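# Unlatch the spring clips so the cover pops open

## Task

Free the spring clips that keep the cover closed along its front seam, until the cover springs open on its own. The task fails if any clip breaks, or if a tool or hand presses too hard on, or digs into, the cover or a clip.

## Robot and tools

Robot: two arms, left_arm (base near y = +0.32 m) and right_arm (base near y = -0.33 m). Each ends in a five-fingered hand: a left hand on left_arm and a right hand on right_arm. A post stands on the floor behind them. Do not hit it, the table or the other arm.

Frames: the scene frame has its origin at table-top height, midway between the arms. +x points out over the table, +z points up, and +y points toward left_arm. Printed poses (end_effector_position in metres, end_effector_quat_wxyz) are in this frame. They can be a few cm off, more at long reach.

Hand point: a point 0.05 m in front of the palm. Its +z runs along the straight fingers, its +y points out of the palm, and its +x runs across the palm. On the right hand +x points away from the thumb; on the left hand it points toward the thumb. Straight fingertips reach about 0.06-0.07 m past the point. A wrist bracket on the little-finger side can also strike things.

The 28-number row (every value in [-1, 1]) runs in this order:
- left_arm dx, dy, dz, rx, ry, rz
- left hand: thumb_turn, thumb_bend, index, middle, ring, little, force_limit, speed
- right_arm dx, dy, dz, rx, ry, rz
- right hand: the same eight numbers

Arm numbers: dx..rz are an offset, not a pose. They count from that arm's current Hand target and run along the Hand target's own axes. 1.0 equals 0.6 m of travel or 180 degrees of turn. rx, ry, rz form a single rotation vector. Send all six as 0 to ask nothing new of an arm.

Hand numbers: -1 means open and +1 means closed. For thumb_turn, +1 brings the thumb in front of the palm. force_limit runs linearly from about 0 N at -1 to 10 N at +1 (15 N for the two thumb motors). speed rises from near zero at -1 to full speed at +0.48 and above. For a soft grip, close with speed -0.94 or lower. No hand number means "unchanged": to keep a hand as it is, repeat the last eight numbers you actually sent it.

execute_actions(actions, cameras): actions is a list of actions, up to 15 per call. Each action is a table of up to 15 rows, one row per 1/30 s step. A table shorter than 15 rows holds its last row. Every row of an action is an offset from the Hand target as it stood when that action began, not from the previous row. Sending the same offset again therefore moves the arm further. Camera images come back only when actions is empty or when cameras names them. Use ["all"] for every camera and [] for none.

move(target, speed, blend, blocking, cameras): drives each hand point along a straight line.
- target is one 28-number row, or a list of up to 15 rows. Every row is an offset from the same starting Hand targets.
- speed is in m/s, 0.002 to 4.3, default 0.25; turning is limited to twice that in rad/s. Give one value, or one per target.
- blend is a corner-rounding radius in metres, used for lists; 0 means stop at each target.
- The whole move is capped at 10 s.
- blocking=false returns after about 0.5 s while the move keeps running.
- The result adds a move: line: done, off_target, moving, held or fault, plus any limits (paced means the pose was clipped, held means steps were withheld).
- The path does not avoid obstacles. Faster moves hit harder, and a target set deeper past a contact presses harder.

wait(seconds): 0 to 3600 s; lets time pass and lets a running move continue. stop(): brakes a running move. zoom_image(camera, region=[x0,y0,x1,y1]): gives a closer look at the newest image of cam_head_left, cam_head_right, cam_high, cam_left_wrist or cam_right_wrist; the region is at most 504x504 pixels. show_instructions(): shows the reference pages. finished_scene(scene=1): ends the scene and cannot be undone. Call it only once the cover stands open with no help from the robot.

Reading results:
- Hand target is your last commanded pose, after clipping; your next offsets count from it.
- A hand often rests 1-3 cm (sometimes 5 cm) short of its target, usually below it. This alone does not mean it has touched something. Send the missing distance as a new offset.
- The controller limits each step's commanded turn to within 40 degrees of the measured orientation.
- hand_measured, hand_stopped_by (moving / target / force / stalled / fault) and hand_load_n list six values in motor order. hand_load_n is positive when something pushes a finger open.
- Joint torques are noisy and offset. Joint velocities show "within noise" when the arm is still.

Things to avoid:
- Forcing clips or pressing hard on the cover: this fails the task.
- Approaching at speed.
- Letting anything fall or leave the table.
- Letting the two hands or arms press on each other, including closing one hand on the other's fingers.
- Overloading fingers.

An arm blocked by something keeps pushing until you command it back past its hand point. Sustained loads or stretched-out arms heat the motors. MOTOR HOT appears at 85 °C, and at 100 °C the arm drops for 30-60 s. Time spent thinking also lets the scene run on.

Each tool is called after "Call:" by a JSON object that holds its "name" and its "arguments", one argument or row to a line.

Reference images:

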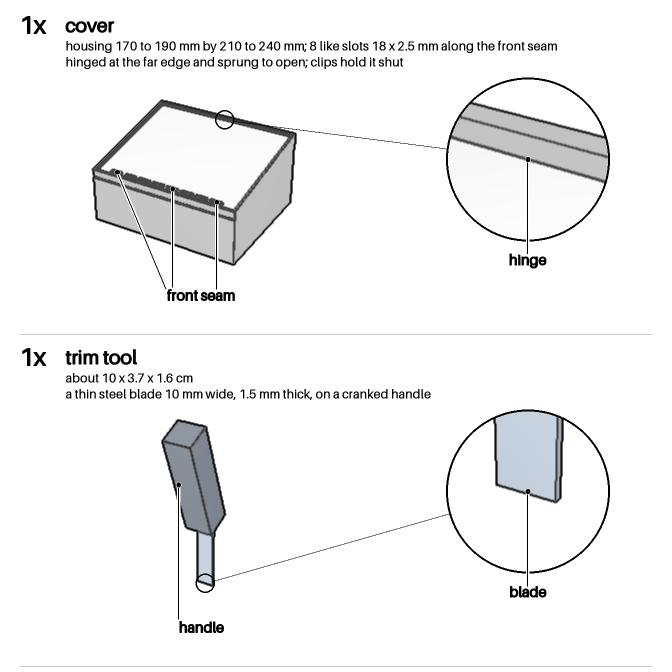

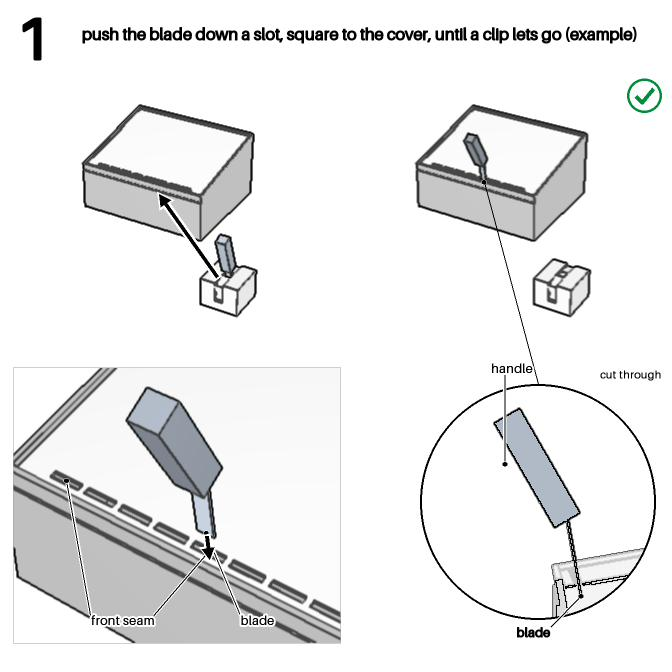

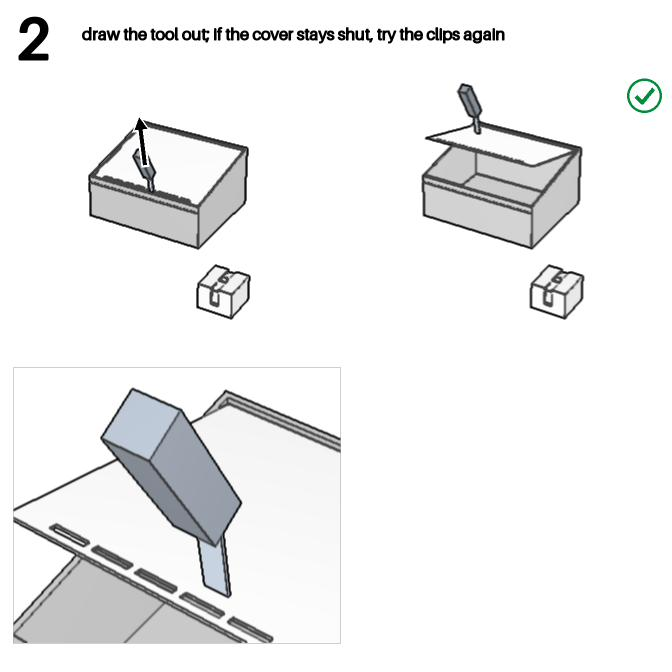

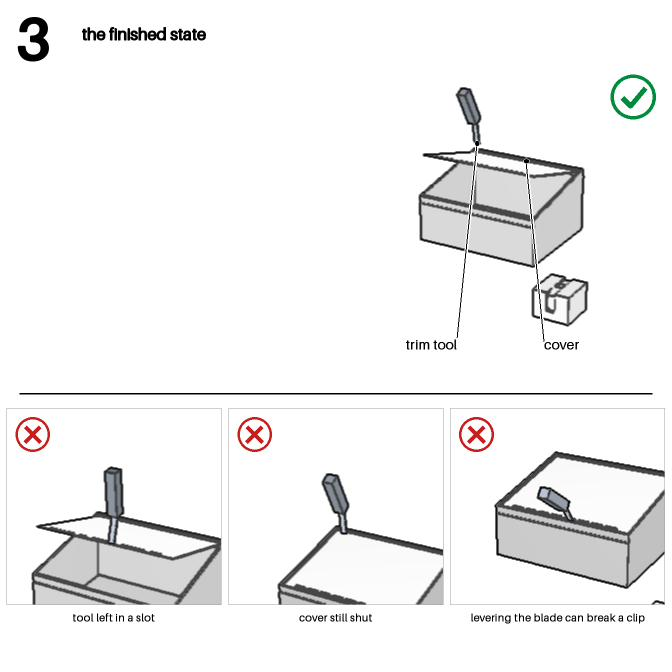

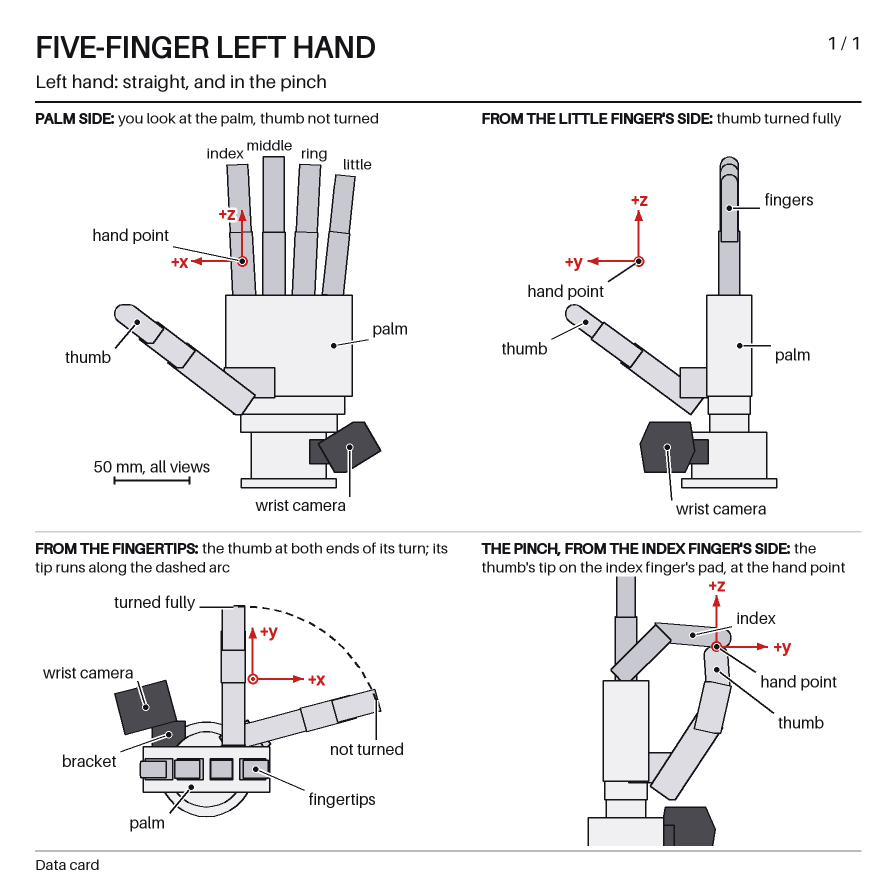

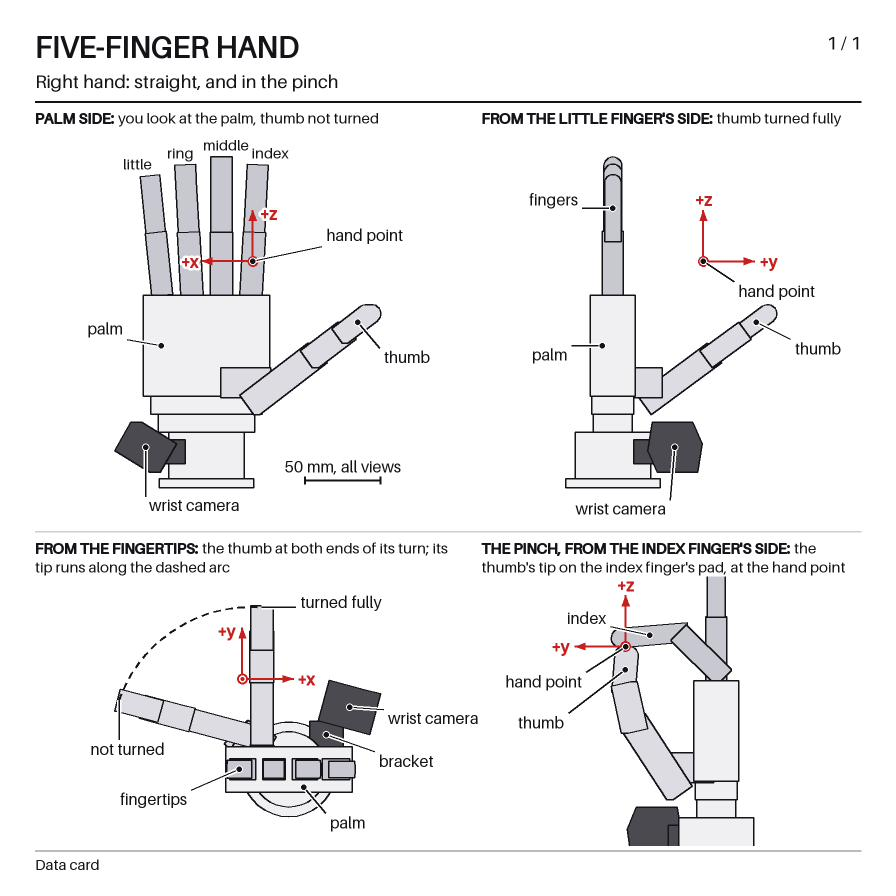

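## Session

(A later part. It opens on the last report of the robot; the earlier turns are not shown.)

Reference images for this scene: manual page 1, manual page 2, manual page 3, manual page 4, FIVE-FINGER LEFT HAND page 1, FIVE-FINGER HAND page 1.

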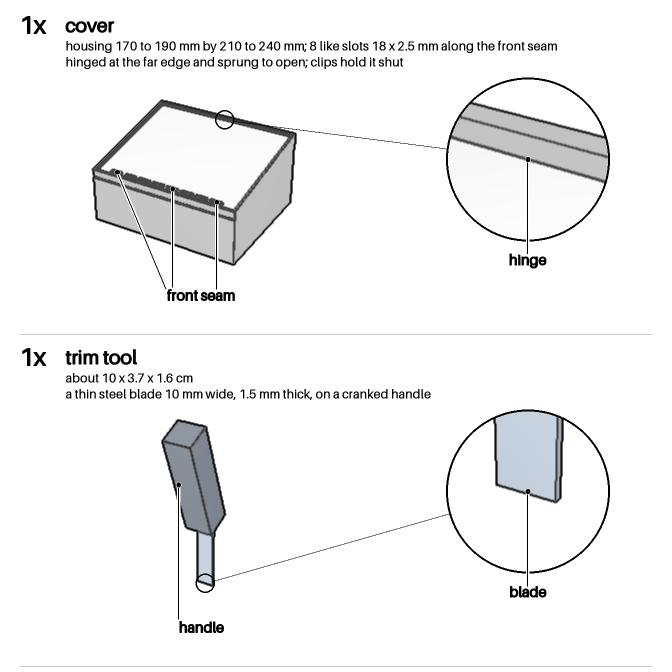

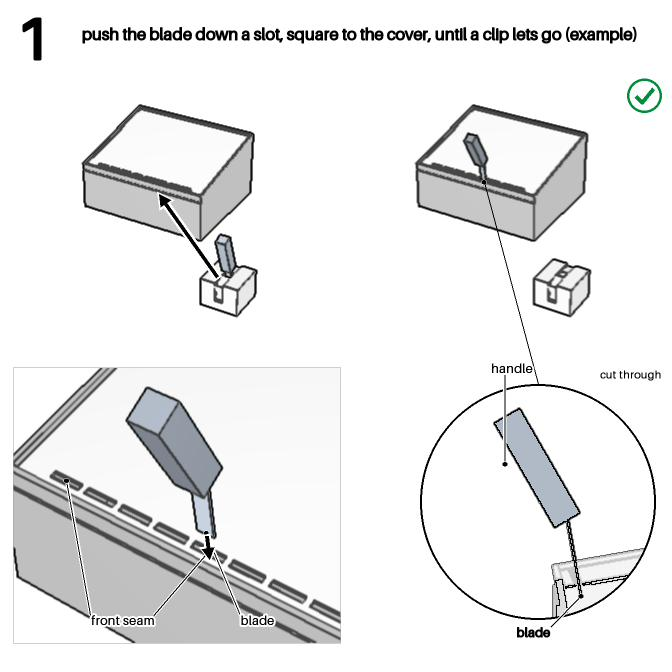

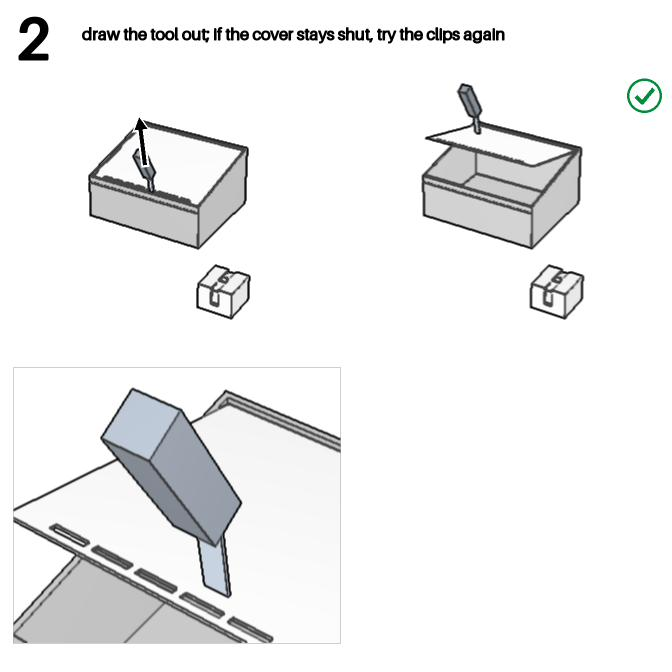

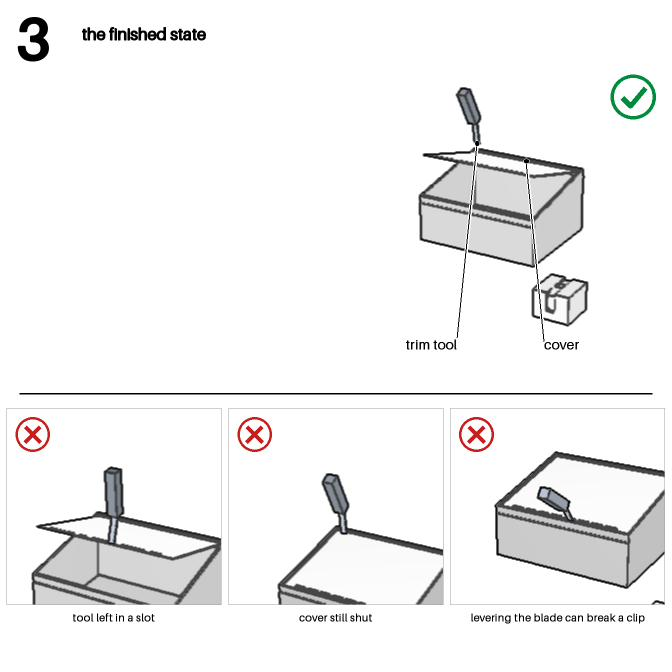

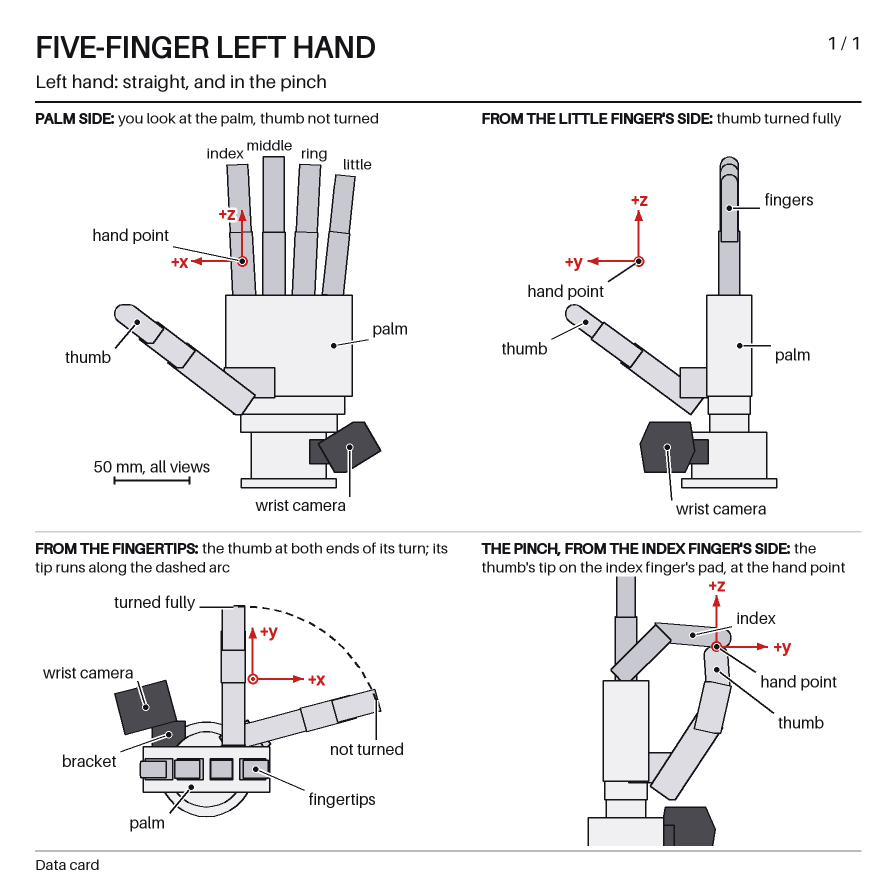

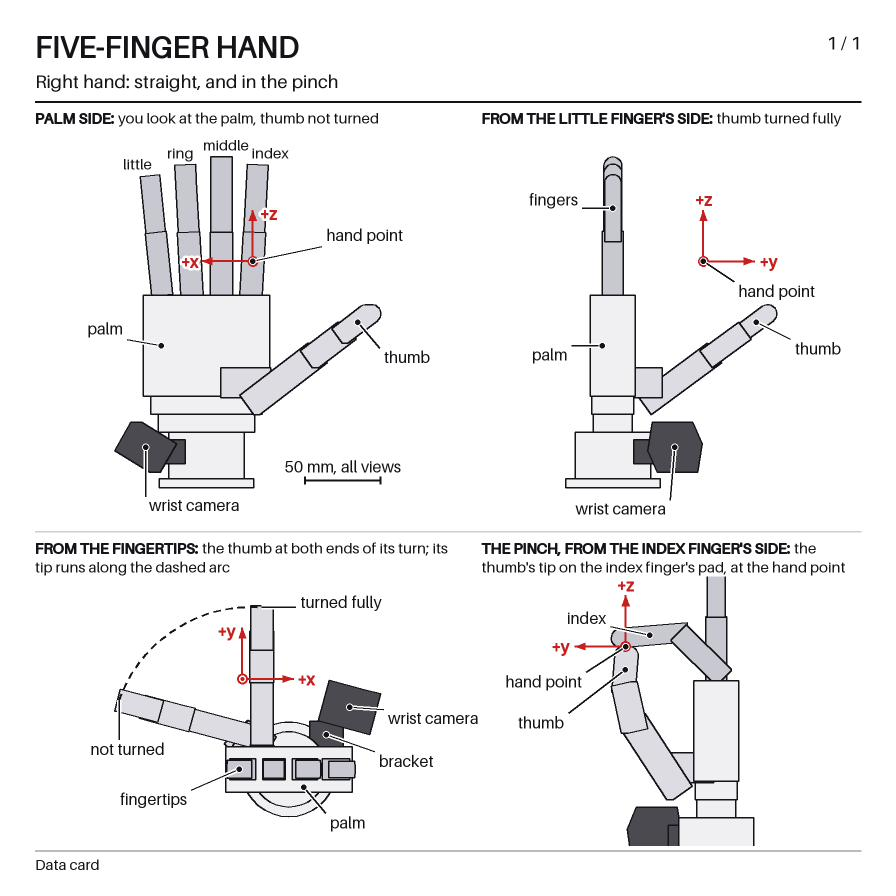

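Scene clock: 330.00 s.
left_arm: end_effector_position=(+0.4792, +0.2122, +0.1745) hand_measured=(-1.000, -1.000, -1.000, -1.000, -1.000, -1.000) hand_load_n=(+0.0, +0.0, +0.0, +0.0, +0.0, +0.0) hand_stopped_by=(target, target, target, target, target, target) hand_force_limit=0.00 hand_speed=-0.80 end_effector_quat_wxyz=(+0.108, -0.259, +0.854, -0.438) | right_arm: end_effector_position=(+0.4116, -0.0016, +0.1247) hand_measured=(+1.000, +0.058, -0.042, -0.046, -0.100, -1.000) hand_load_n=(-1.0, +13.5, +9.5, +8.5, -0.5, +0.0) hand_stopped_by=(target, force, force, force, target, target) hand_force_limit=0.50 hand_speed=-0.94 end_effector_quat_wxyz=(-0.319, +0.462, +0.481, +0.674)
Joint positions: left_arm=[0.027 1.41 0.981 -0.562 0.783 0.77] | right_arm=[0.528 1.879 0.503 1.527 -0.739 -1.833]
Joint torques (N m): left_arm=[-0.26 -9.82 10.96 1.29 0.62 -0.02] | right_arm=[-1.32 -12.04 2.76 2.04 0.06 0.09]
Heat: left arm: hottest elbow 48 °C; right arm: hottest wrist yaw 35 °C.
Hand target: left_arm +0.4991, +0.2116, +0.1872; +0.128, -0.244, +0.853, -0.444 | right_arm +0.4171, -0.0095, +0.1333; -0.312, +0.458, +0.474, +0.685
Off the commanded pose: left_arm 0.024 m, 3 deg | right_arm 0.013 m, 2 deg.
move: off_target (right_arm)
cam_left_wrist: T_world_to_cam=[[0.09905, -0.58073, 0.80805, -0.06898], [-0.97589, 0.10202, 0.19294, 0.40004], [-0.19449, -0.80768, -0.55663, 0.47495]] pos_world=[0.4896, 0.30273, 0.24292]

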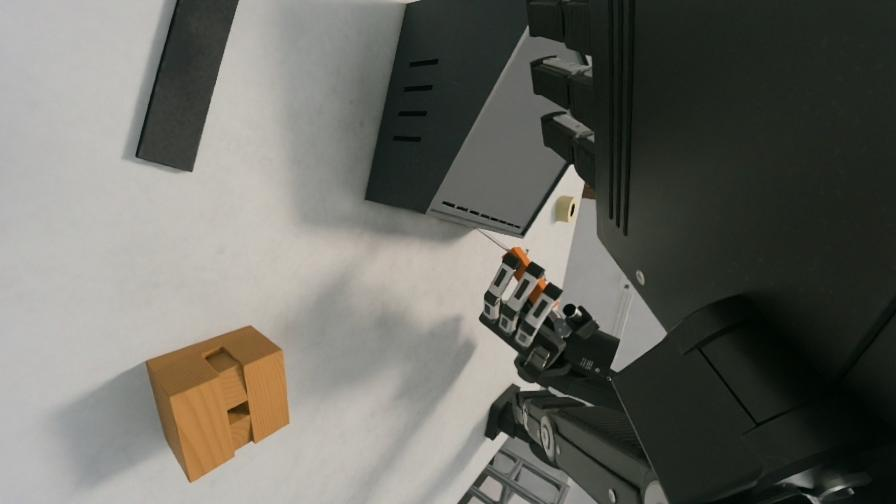

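Call:
{"name": "move", "arguments": {
  "target": [0,0,0,0,0,0,-1,-1,-1,-1,-1,-1,0,-0.8,0.0040,0.0158,-0.0102,0,0,0,1,0.1,0.35,0.35,-0.1,-1,0.5,-0.94],
  "speed": 0.05,
  "cameras": ["cam_left_wrist"]
}}

Call:
{"name": "zoom_image", "arguments": {
  "camera": "cam_left_wrist",
  "region": [466, 203, 516, 243]
}}

Scene clock: 332.03 s.
left_arm: end_effector_position=(+0.4792, +0.2122, +0.1745) hand_measured=(-1.000, -1.000, -1.000, -1.000, -1.000, -1.000) hand_load_n=(-0.5, +0.0, +0.0, +0.0, +0.0, +0.0) hand_stopped_by=(target, target, target, target, target, target) hand_force_limit=0.00 hand_speed=-0.80 end_effector_quat_wxyz=(+0.108, -0.259, +0.854, -0.438) | right_arm: end_effector_position=(+0.4118, -0.0074, +0.1259) hand_measured=(+1.000, +0.058, -0.042, -0.046, -0.100, -1.000) hand_load_n=(+0.0, +13.0, +10.5, +8.0, +0.0, +0.5) hand_stopped_by=(target, force, force, force, target, target) hand_force_limit=0.50 hand_speed=-0.94 end_effector_quat_wxyz=(-0.327, +0.462, +0.481, +0.670)
Joint positions: left_arm=[0.027 1.41 0.981 -0.562 0.783 0.77] | right_arm=[0.506 1.87 0.499 1.527 -0.774 -1.813]
Joint torques (N m): left_arm=[-0.26 -9.76 10.95 1.29 0.62 -0.01] | right_arm=[-1.9 -12.69 3.07 1.52 0.26 -0.03]
Heat: left arm: hottest elbow 48 °C; right arm: hottest wrist yaw 35 °C.
Hand target: left_arm +0.4991, +0.2116, +0.1872; +0.128, -0.244, +0.853, -0.444 | right_arm +0.4224, -0.0187, +0.1382; -0.312, +0.458, +0.474, +0.685
Off the commanded pose: left_arm 0.024 m, 3 deg | right_arm 0.020 m, 3 deg.
move: off_target (right_arm)
cam_left_wrist: T_world_to_cam=[[0.09905, -0.58073, 0.80805, -0.06898], [-0.97589, 0.10202, 0.19294, 0.40004], [-0.19449, -0.80768, -0.55663, 0.47495]] pos_world=[0.4896, 0.30273, 0.24292]

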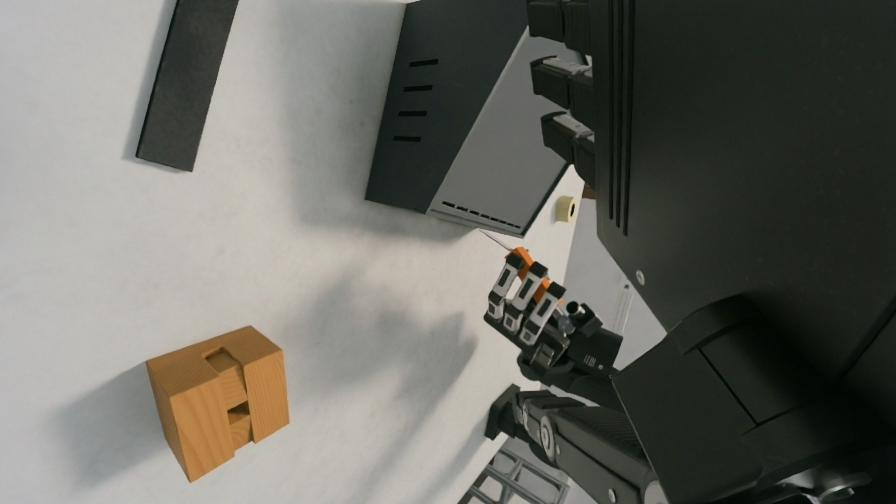

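Scaled by 10.080 from the camera's image (finer frame: 1280x720).

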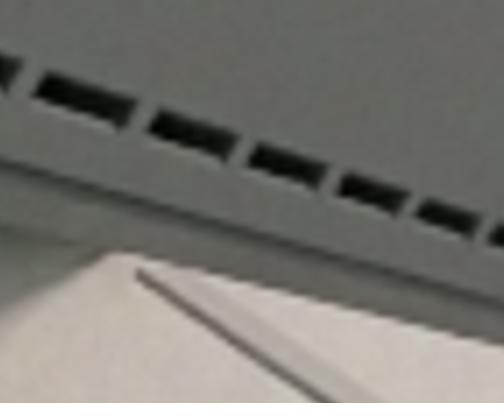

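Call:
{"name": "move", "arguments": {
  "target": [0,0,0,0,0,0,-1,-1,-1,-1,-1,-1,0,-0.8,0.0034,0.0103,-0.0002,-0.0083,0,-0.0083,1,0.1,0.35,0.35,-0.1,-1,0.5,-0.94],
  "speed": 0.05,
  "cameras": ["cam_left_wrist"]
}}

Call:
{"name": "zoom_image", "arguments": {
  "camera": "cam_left_wrist",
  "region": [466, 203, 516, 243]
}}

Scene clock: 334.50 s.
left_arm: end_effector_position=(+0.4792, +0.2122, +0.1745) hand_measured=(-1.000, -1.000, -1.000, -1.000, -1.000, -1.000) hand_load_n=(+0.0, +0.0, +0.0, +0.0, +0.0, +0.0) hand_stopped_by=(target, target, target, target, target, target) hand_force_limit=0.00 hand_speed=-0.80 end_effector_quat_wxyz=(+0.108, -0.259, +0.854, -0.438) | right_arm: end_effector_position=(+0.4148, -0.0097, +0.1267) hand_measured=(+1.000, +0.058, -0.042, -0.046, -0.100, -1.000) hand_load_n=(+0.0, +11.0, +11.5, +8.5, +0.0, +0.0) hand_stopped_by=(target, force, force, force, target, target) hand_force_limit=0.50 hand_speed=-0.94 end_effector_quat_wxyz=(-0.322, +0.466, +0.475, +0.673)
Joint positions: left_arm=[0.027 1.41 0.981 -0.562 0.783 0.77] | right_arm=[0.506 1.869 0.499 1.527 -0.755 -1.813]
Joint torques (N m): left_arm=[-0.32 -9.76 10.97 1.29 0.62 -0.02] | right_arm=[-1.67 -12.57 3.28 1.8 0.59 -0.21]
Heat: left arm: hottest elbow 48 °C; right arm: hottest wrist yaw 35 °C.
Hand target: left_arm +0.4991, +0.2116, +0.1872; +0.128, -0.244, +0.853, -0.444 | right_arm +0.4268, -0.0210, +0.1423; -0.297, +0.456, +0.471, +0.695
Off the commanded pose: left_arm 0.024 m, 3 deg | right_arm 0.023 m, 4 deg.
move: off_target (right_arm)
cam_left_wrist: T_world_to_cam=[[0.09905, -0.58073, 0.80805, -0.06898], [-0.97589, 0.10202, 0.19294, 0.40004], [-0.19449, -0.80768, -0.55663, 0.47495]] pos_world=[0.4896, 0.30273, 0.24292]

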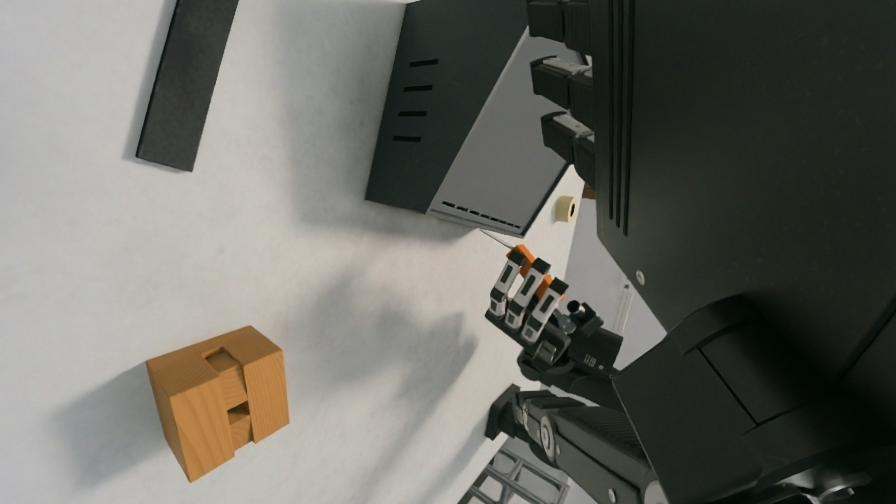

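Scaled by 10.080 from the camera's image (finer frame: 1280x720).

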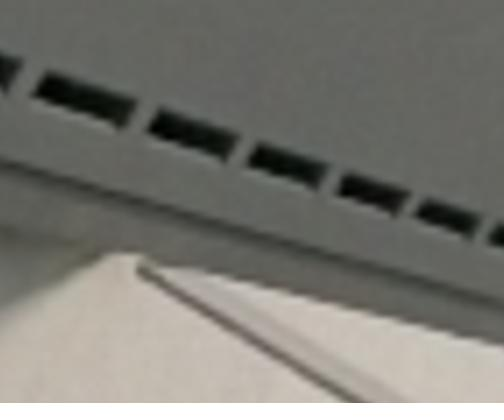

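Call:
{"name": "move", "arguments": {
  "target": [0,0,0,0,0,0,-1,-1,-1,-1,-1,-1,0,-0.8,0.0084,-0.0110,-0.0018,0,0,0,1,0.1,0.35,0.35,-0.1,-1,0.5,-0.94],
  "speed": 0.04,
  "cameras": ["cam_left_wrist","cam_high"]
}}

Call:
{"name": "zoom_image", "arguments": {
  "camera": "cam_left_wrist",
  "region": [466, 203, 516, 243]
}}

Call:
{"name": "zoom_image", "arguments": {
  "camera": "cam_high",
  "region": [440, 205, 490, 245]
}}

Scene clock: 337.40 s.
left_arm: end_effector_position=(+0.4792, +0.2122, +0.1745) hand_measured=(-1.000, -1.000, -1.000, -1.000, -1.000, -1.000) hand_load_n=(-0.5, +0.0, +0.0, +0.0, +0.0, +0.0) hand_stopped_by=(target, target, target, target, target, target) hand_force_limit=0.00 hand_speed=-0.80 end_effector_quat_wxyz=(+0.108, -0.259, +0.854, -0.438) | right_arm: end_effector_position=(+0.4133, -0.0148, +0.1275) hand_measured=(+1.000, +0.058, -0.042, -0.046, -0.100, -1.000) hand_load_n=(+0.0, +11.5, +11.0, +8.0, +0.0, +0.0) hand_stopped_by=(target, force, force, force, target, target) hand_force_limit=0.50 hand_speed=-0.94 end_effector_quat_wxyz=(-0.316, +0.472, +0.470, +0.676)
Joint positions: left_arm=[0.027 1.41 0.981 -0.562 0.783 0.77] | right_arm=[0.506 1.857 0.483 1.527 -0.735 -1.813]
Joint torques (N m): left_arm=[-0.21 -9.76 10.96 1.26 0.62 -0.02] | right_arm=[-0.62 -12.45 3.11 1.88 0.36 -0.25]
Heat: left arm: hottest elbow 48 °C; right arm: hottest wrist yaw 35 °C.
Hand target: left_arm +0.4991, +0.2116, +0.1872; +0.128, -0.244, +0.853, -0.444 | right_arm +0.4189, -0.0194, +0.1442; -0.297, +0.456, +0.471, +0.695
Off the commanded pose: left_arm 0.024 m, 3 deg | right_arm 0.018 m, 4 deg.
move: off_target (right_arm)
cam_left_wrist: T_world_to_cam=[[0.09905, -0.58073, 0.80805, -0.06898], [-0.97589, 0.10202, 0.19294, 0.40004], [-0.19449, -0.80768, -0.55663, 0.47495]] pos_world=[0.4896, 0.30273, 0.24292]
Images, in order (width x height): cam_high 896x504, cam_left_wrist 896x504.

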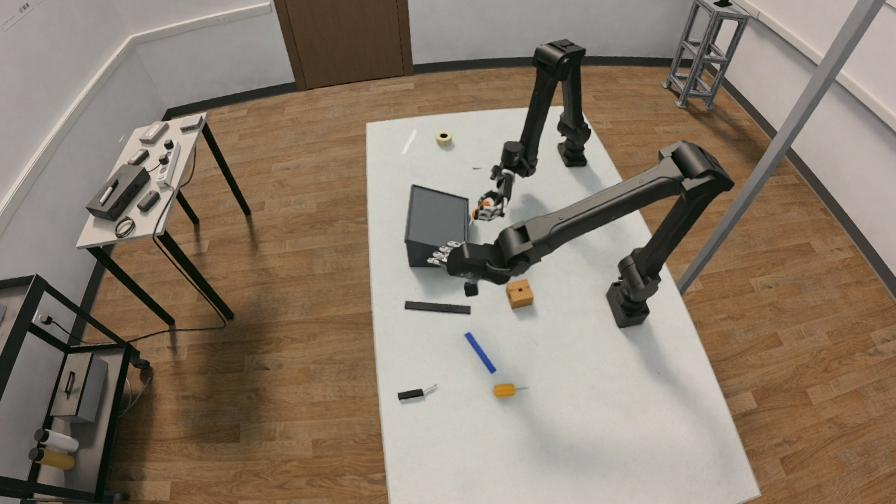

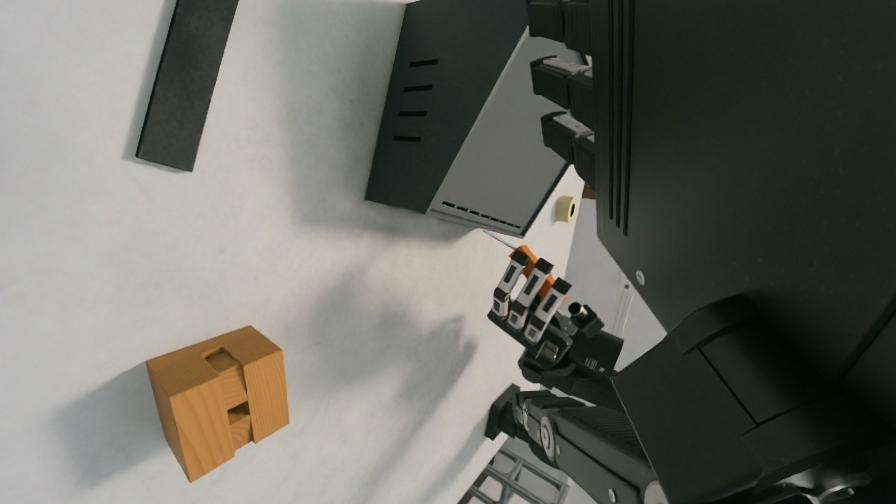

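Scaled by 10.080 from the camera's image (finer frame: 1280x720).

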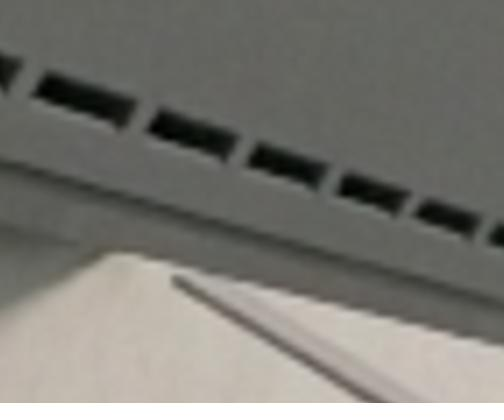

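Scaled by 10.080 from the camera's image (finer frame: 1280x720).

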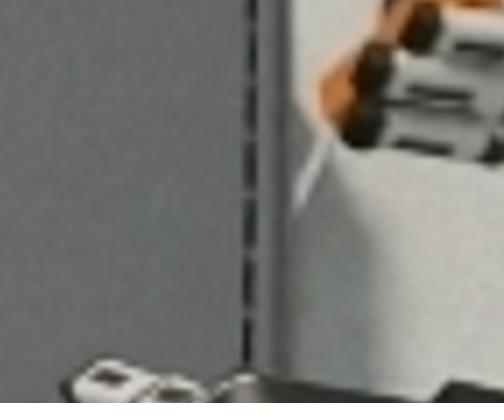

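Call:
{"name": "move", "arguments": {
  "target": [0,0,0,0,0,0,-1,-1,-1,-1,-1,-1,0,-0.8,0.0134,-0.0098,-0.0016,0,0,0,1,0.1,0.35,0.35,-0.1,-1,0.5,-0.94],
  "speed": 0.05,
  "cameras": ["all"]
}}

Call:
{"name": "zoom_image", "arguments": {
  "camera": "cam_left_wrist",
  "region": [466, 203, 516, 243]
}}

Call:
{"name": "zoom_image", "arguments": {
  "camera": "cam_high",
  "region": [440, 205, 490, 245]
}}

Scene clock: 341.30 s.
left_arm: end_effector_position=(+0.4792, +0.2122, +0.1745) hand_measured=(-1.000, -1.000, -1.000, -1.000, -1.000, -1.000) hand_load_n=(-0.5, +0.0, +0.0, +0.0, +0.0, +0.0) hand_stopped_by=(target, target, target, target, target, target) hand_force_limit=0.00 hand_speed=-0.80 end_effector_quat_wxyz=(+0.108, -0.259, +0.854, -0.438) | right_arm: end_effector_position=(+0.4132, -0.0202, +0.1447) hand_measured=(+1.000, +0.058, -0.042, -0.046, -0.100, -1.000) hand_load_n=(+0.0, +12.5, +9.5, +9.0, +0.0, +0.0) hand_stopped_by=(target, force, force, force, target, target) hand_force_limit=0.50 hand_speed=-0.94 end_effector_quat_wxyz=(-0.300, +0.463, +0.467, +0.691)
Joint positions: left_arm=[0.027 1.41 0.981 -0.562 0.783 0.77] | right_arm=[0.506 1.818 0.47 1.527 -0.711 -1.832]
Joint torques (N m): left_arm=[-0.32 -9.76 10.95 1.29 0.62 -0.02] | right_arm=[0.5 -11.22 2.82 1.43 0.02 -0.11]
Heat: left arm: hottest elbow 48 °C; right arm: hottest wrist yaw 35 °C.
Hand target: left_arm +0.4991, +0.2116, +0.1872; +0.128, -0.244, +0.853, -0.444 | right_arm +0.4102, -0.0179, +0.1491; -0.297, +0.456, +0.471, +0.695
Off the commanded pose: left_arm 0.024 m, 3 deg | right_arm 0.006 m, 1 deg.
move: done
cam_left_wrist: T_world_to_cam=[[0.09905, -0.58073, 0.80805, -0.06898], [-0.97589, 0.10202, 0.19294, 0.40004], [-0.19449, -0.80768, -0.55663, 0.47495]] pos_world=[0.4896, 0.30273, 0.24292]
cam_right_wrist: T_world_to_cam=[[0.73311, -0.39296, 0.5551, -0.39227], [0.2058, -0.64976, -0.73175, -0.01121], [0.64823, 0.65069, -0.39547, -0.08447]] pos_world=[0.34464, -0.10646, 0.17614]

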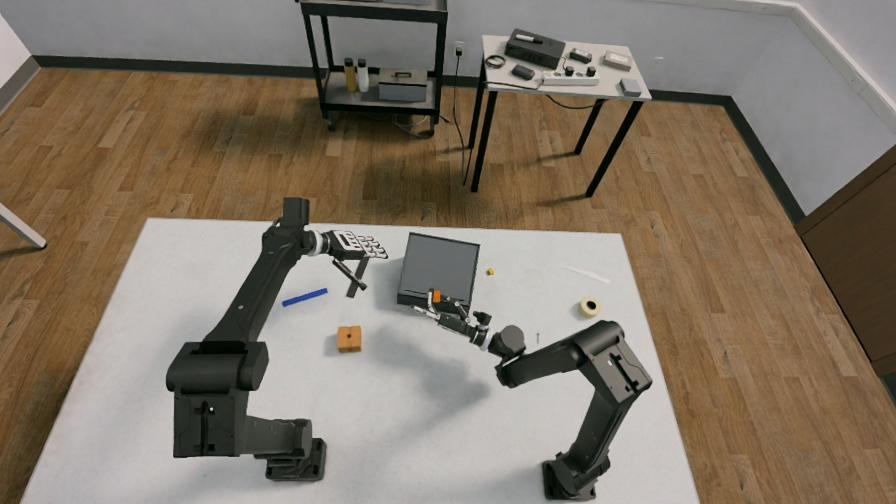

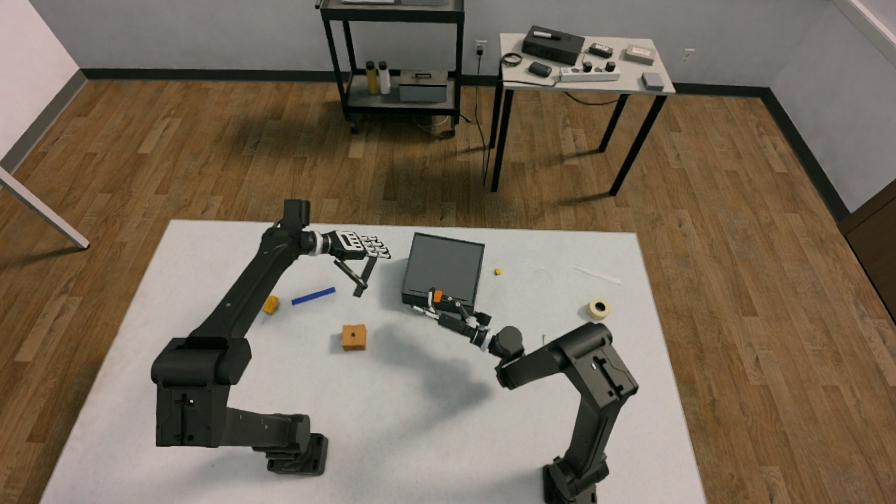

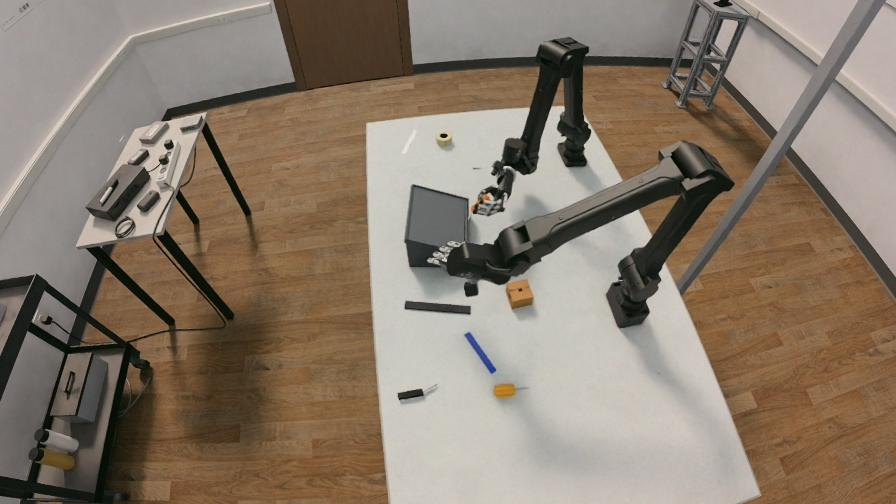

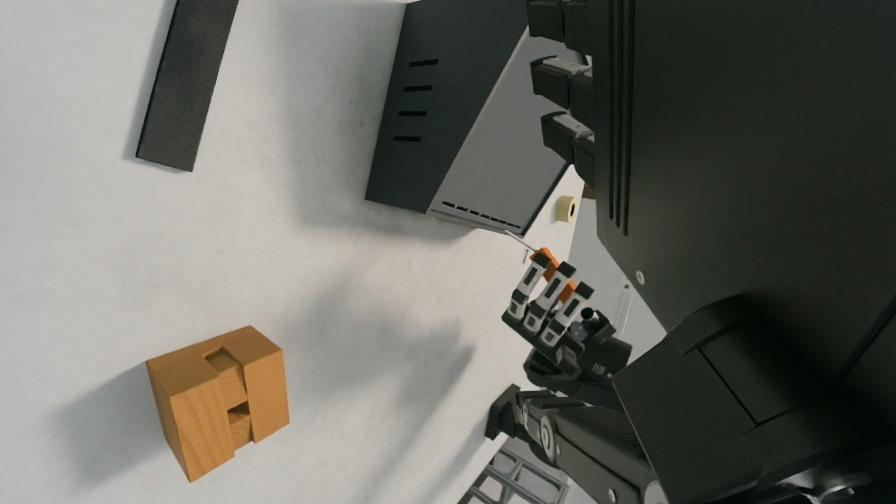

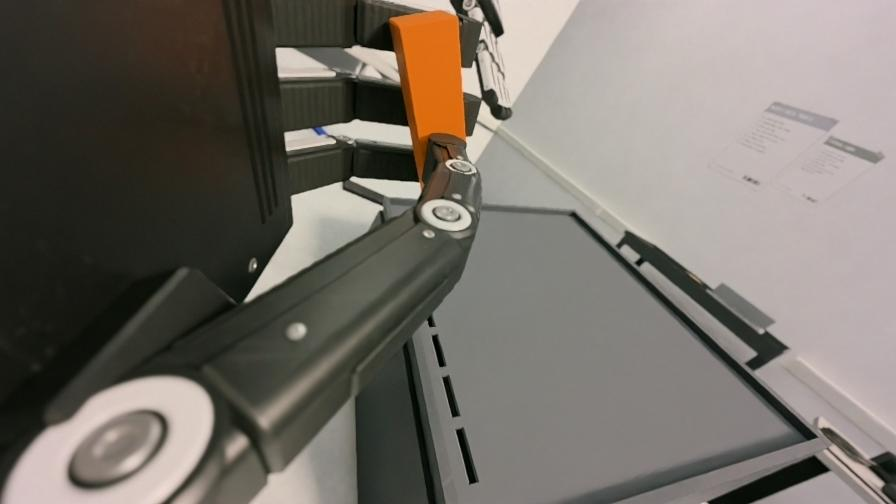

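Scaled by 10.080 from the camera's image (finer frame: 1280x720).

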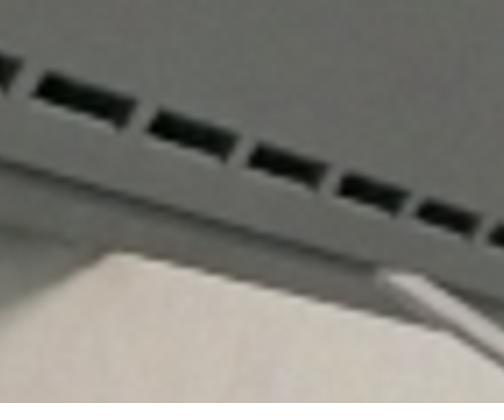

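Scaled by 10.080 from the camera's image (finer frame: 1280x720).

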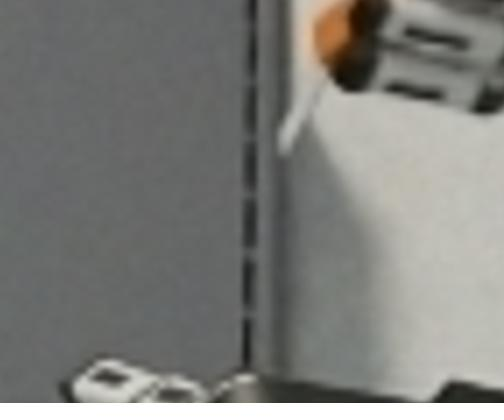

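Call:
{"name": "zoom_image", "arguments": {
  "camera": "cam_left_wrist",
  "region": [496, 220, 556, 262]
}}

Call:
{"name": "zoom_image", "arguments": {
  "camera": "cam_high",
  "region": [460, 195, 490, 225]
}}

Scaled by 8.400 from the camera's image (finer frame: 1280x720).

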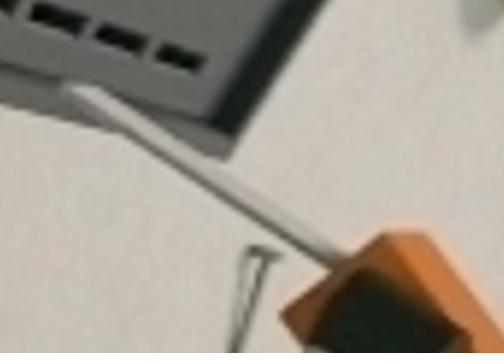

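Scaled by 16.800 from the camera's image (finer frame: 1280x720).

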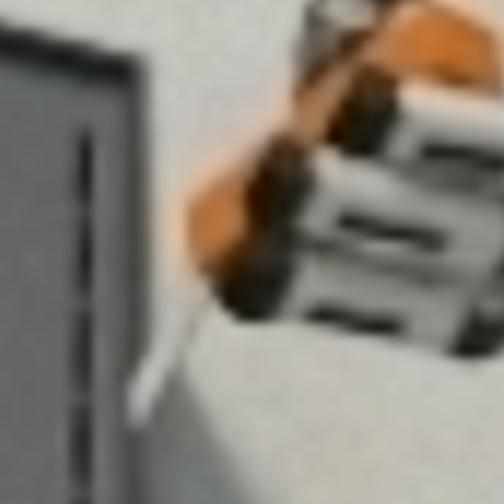

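Call:
{"name": "move", "arguments": {
  "target": [0,0,0,0,0,0,-1,-1,-1,-1,-1,-1,0,-0.8,-0.0088,0.0212,-0.0332,0.0083,0,0,1,0.1,0.35,0.35,-0.1,-1,0.5,-0.94],
  "speed": 0.05,
  "cameras": ["cam_left_wrist","cam_high"]
}}

Call:
{"name": "zoom_image", "arguments": {
  "camera": "cam_left_wrist",
  "region": [476, 208, 526, 248]
}}

Call:
{"name": "zoom_image", "arguments": {
  "camera": "cam_high",
  "region": [450, 190, 490, 222]
}}

Scene clock: 347.13 s.
left_arm: end_effector_position=(+0.4792, +0.2122, +0.1745) hand_measured=(-1.000, -1.000, -1.000, -1.000, -1.000, -1.000) hand_load_n=(+0.0, -0.5, +0.0, +0.0, +0.0, +0.0) hand_stopped_by=(target, target, target, target, target, target) hand_force_limit=0.00 hand_speed=-0.80 end_effector_quat_wxyz=(+0.108, -0.259, +0.854, -0.438) | right_arm: end_effector_position=(+0.4150, -0.0365, +0.1410) hand_measured=(+1.000, +0.058, -0.042, -0.046, -0.100, -1.000) hand_load_n=(+0.0, +12.5, +9.0, +9.0, +0.0, +0.0) hand_stopped_by=(target, force, force, force, target, target) hand_force_limit=0.50 hand_speed=-0.94 end_effector_quat_wxyz=(-0.307, +0.457, +0.482, +0.682)
Joint positions: left_arm=[0.027 1.41 0.981 -0.562 0.783 0.77] | right_arm=[0.439 1.818 0.464 1.527 -0.815 -1.833]
Joint torques (N m): left_arm=[-0.26 -9.76 10.95 1.28 0.61 -0.02] | right_arm=[-0.73 -10.93 2.69 2.03 -0.1 0.06]
Heat: left arm: hottest elbow 48 °C; right arm: hottest wrist yaw 34 °C.
Hand target: left_arm +0.4991, +0.2116, +0.1872; +0.128, -0.244, +0.853, -0.444 | right_arm +0.4160, -0.0412, +0.1464; -0.303, +0.452, +0.480, +0.689
Off the commanded pose: left_arm 0.024 m, 3 deg | right_arm 0.007 m, 1 deg.
move: done
cam_left_wrist: T_world_to_cam=[[0.09905, -0.58073, 0.80805, -0.06898], [-0.97589, 0.10202, 0.19294, 0.40004], [-0.19449, -0.80768, -0.55663, 0.47495]] pos_world=[0.4896, 0.30273, 0.24292]
Images, in order (width x height): cam_high 896x504, cam_left_wrist 896x504.

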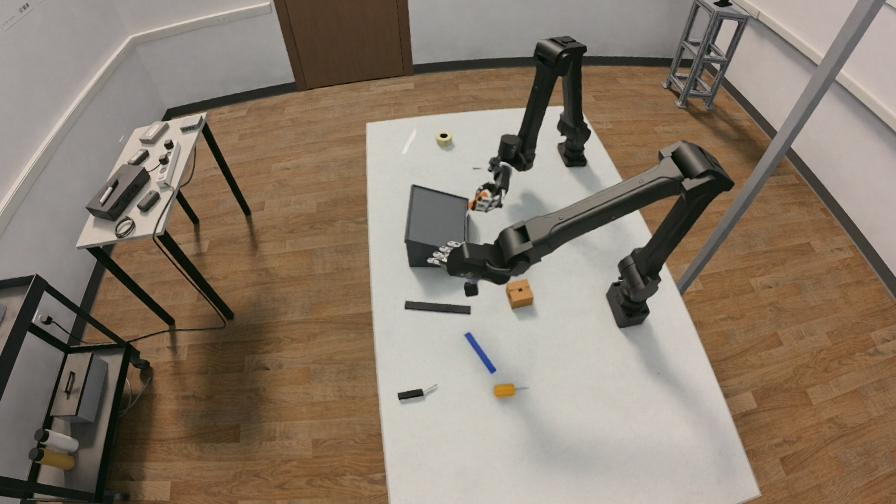

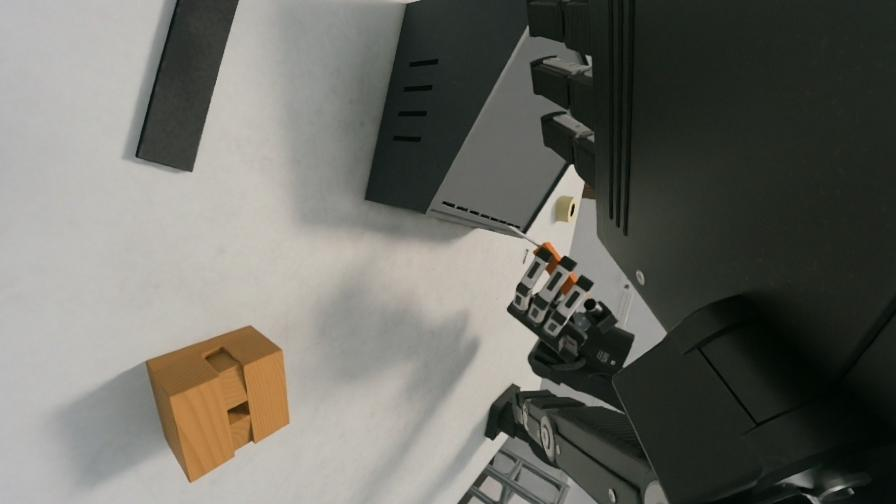

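Scaled by 10.080 from the camera's image (finer frame: 1280x720).

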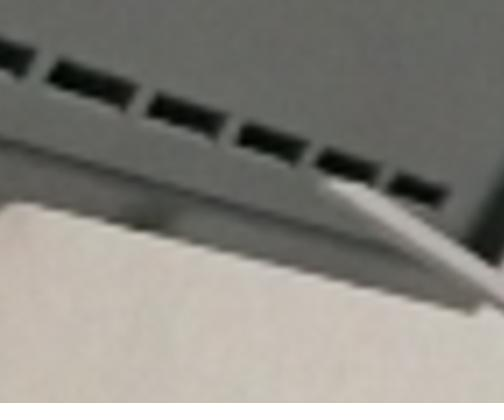

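Scaled by 12.600 from the camera's image (finer frame: 1280x720).

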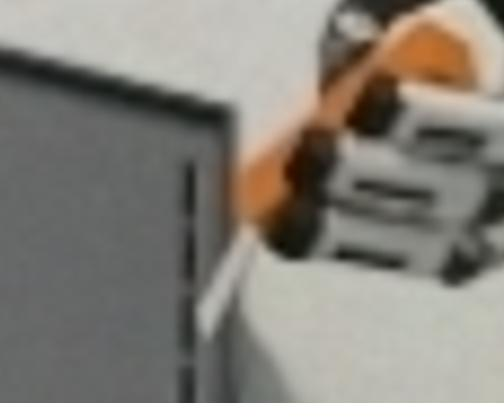

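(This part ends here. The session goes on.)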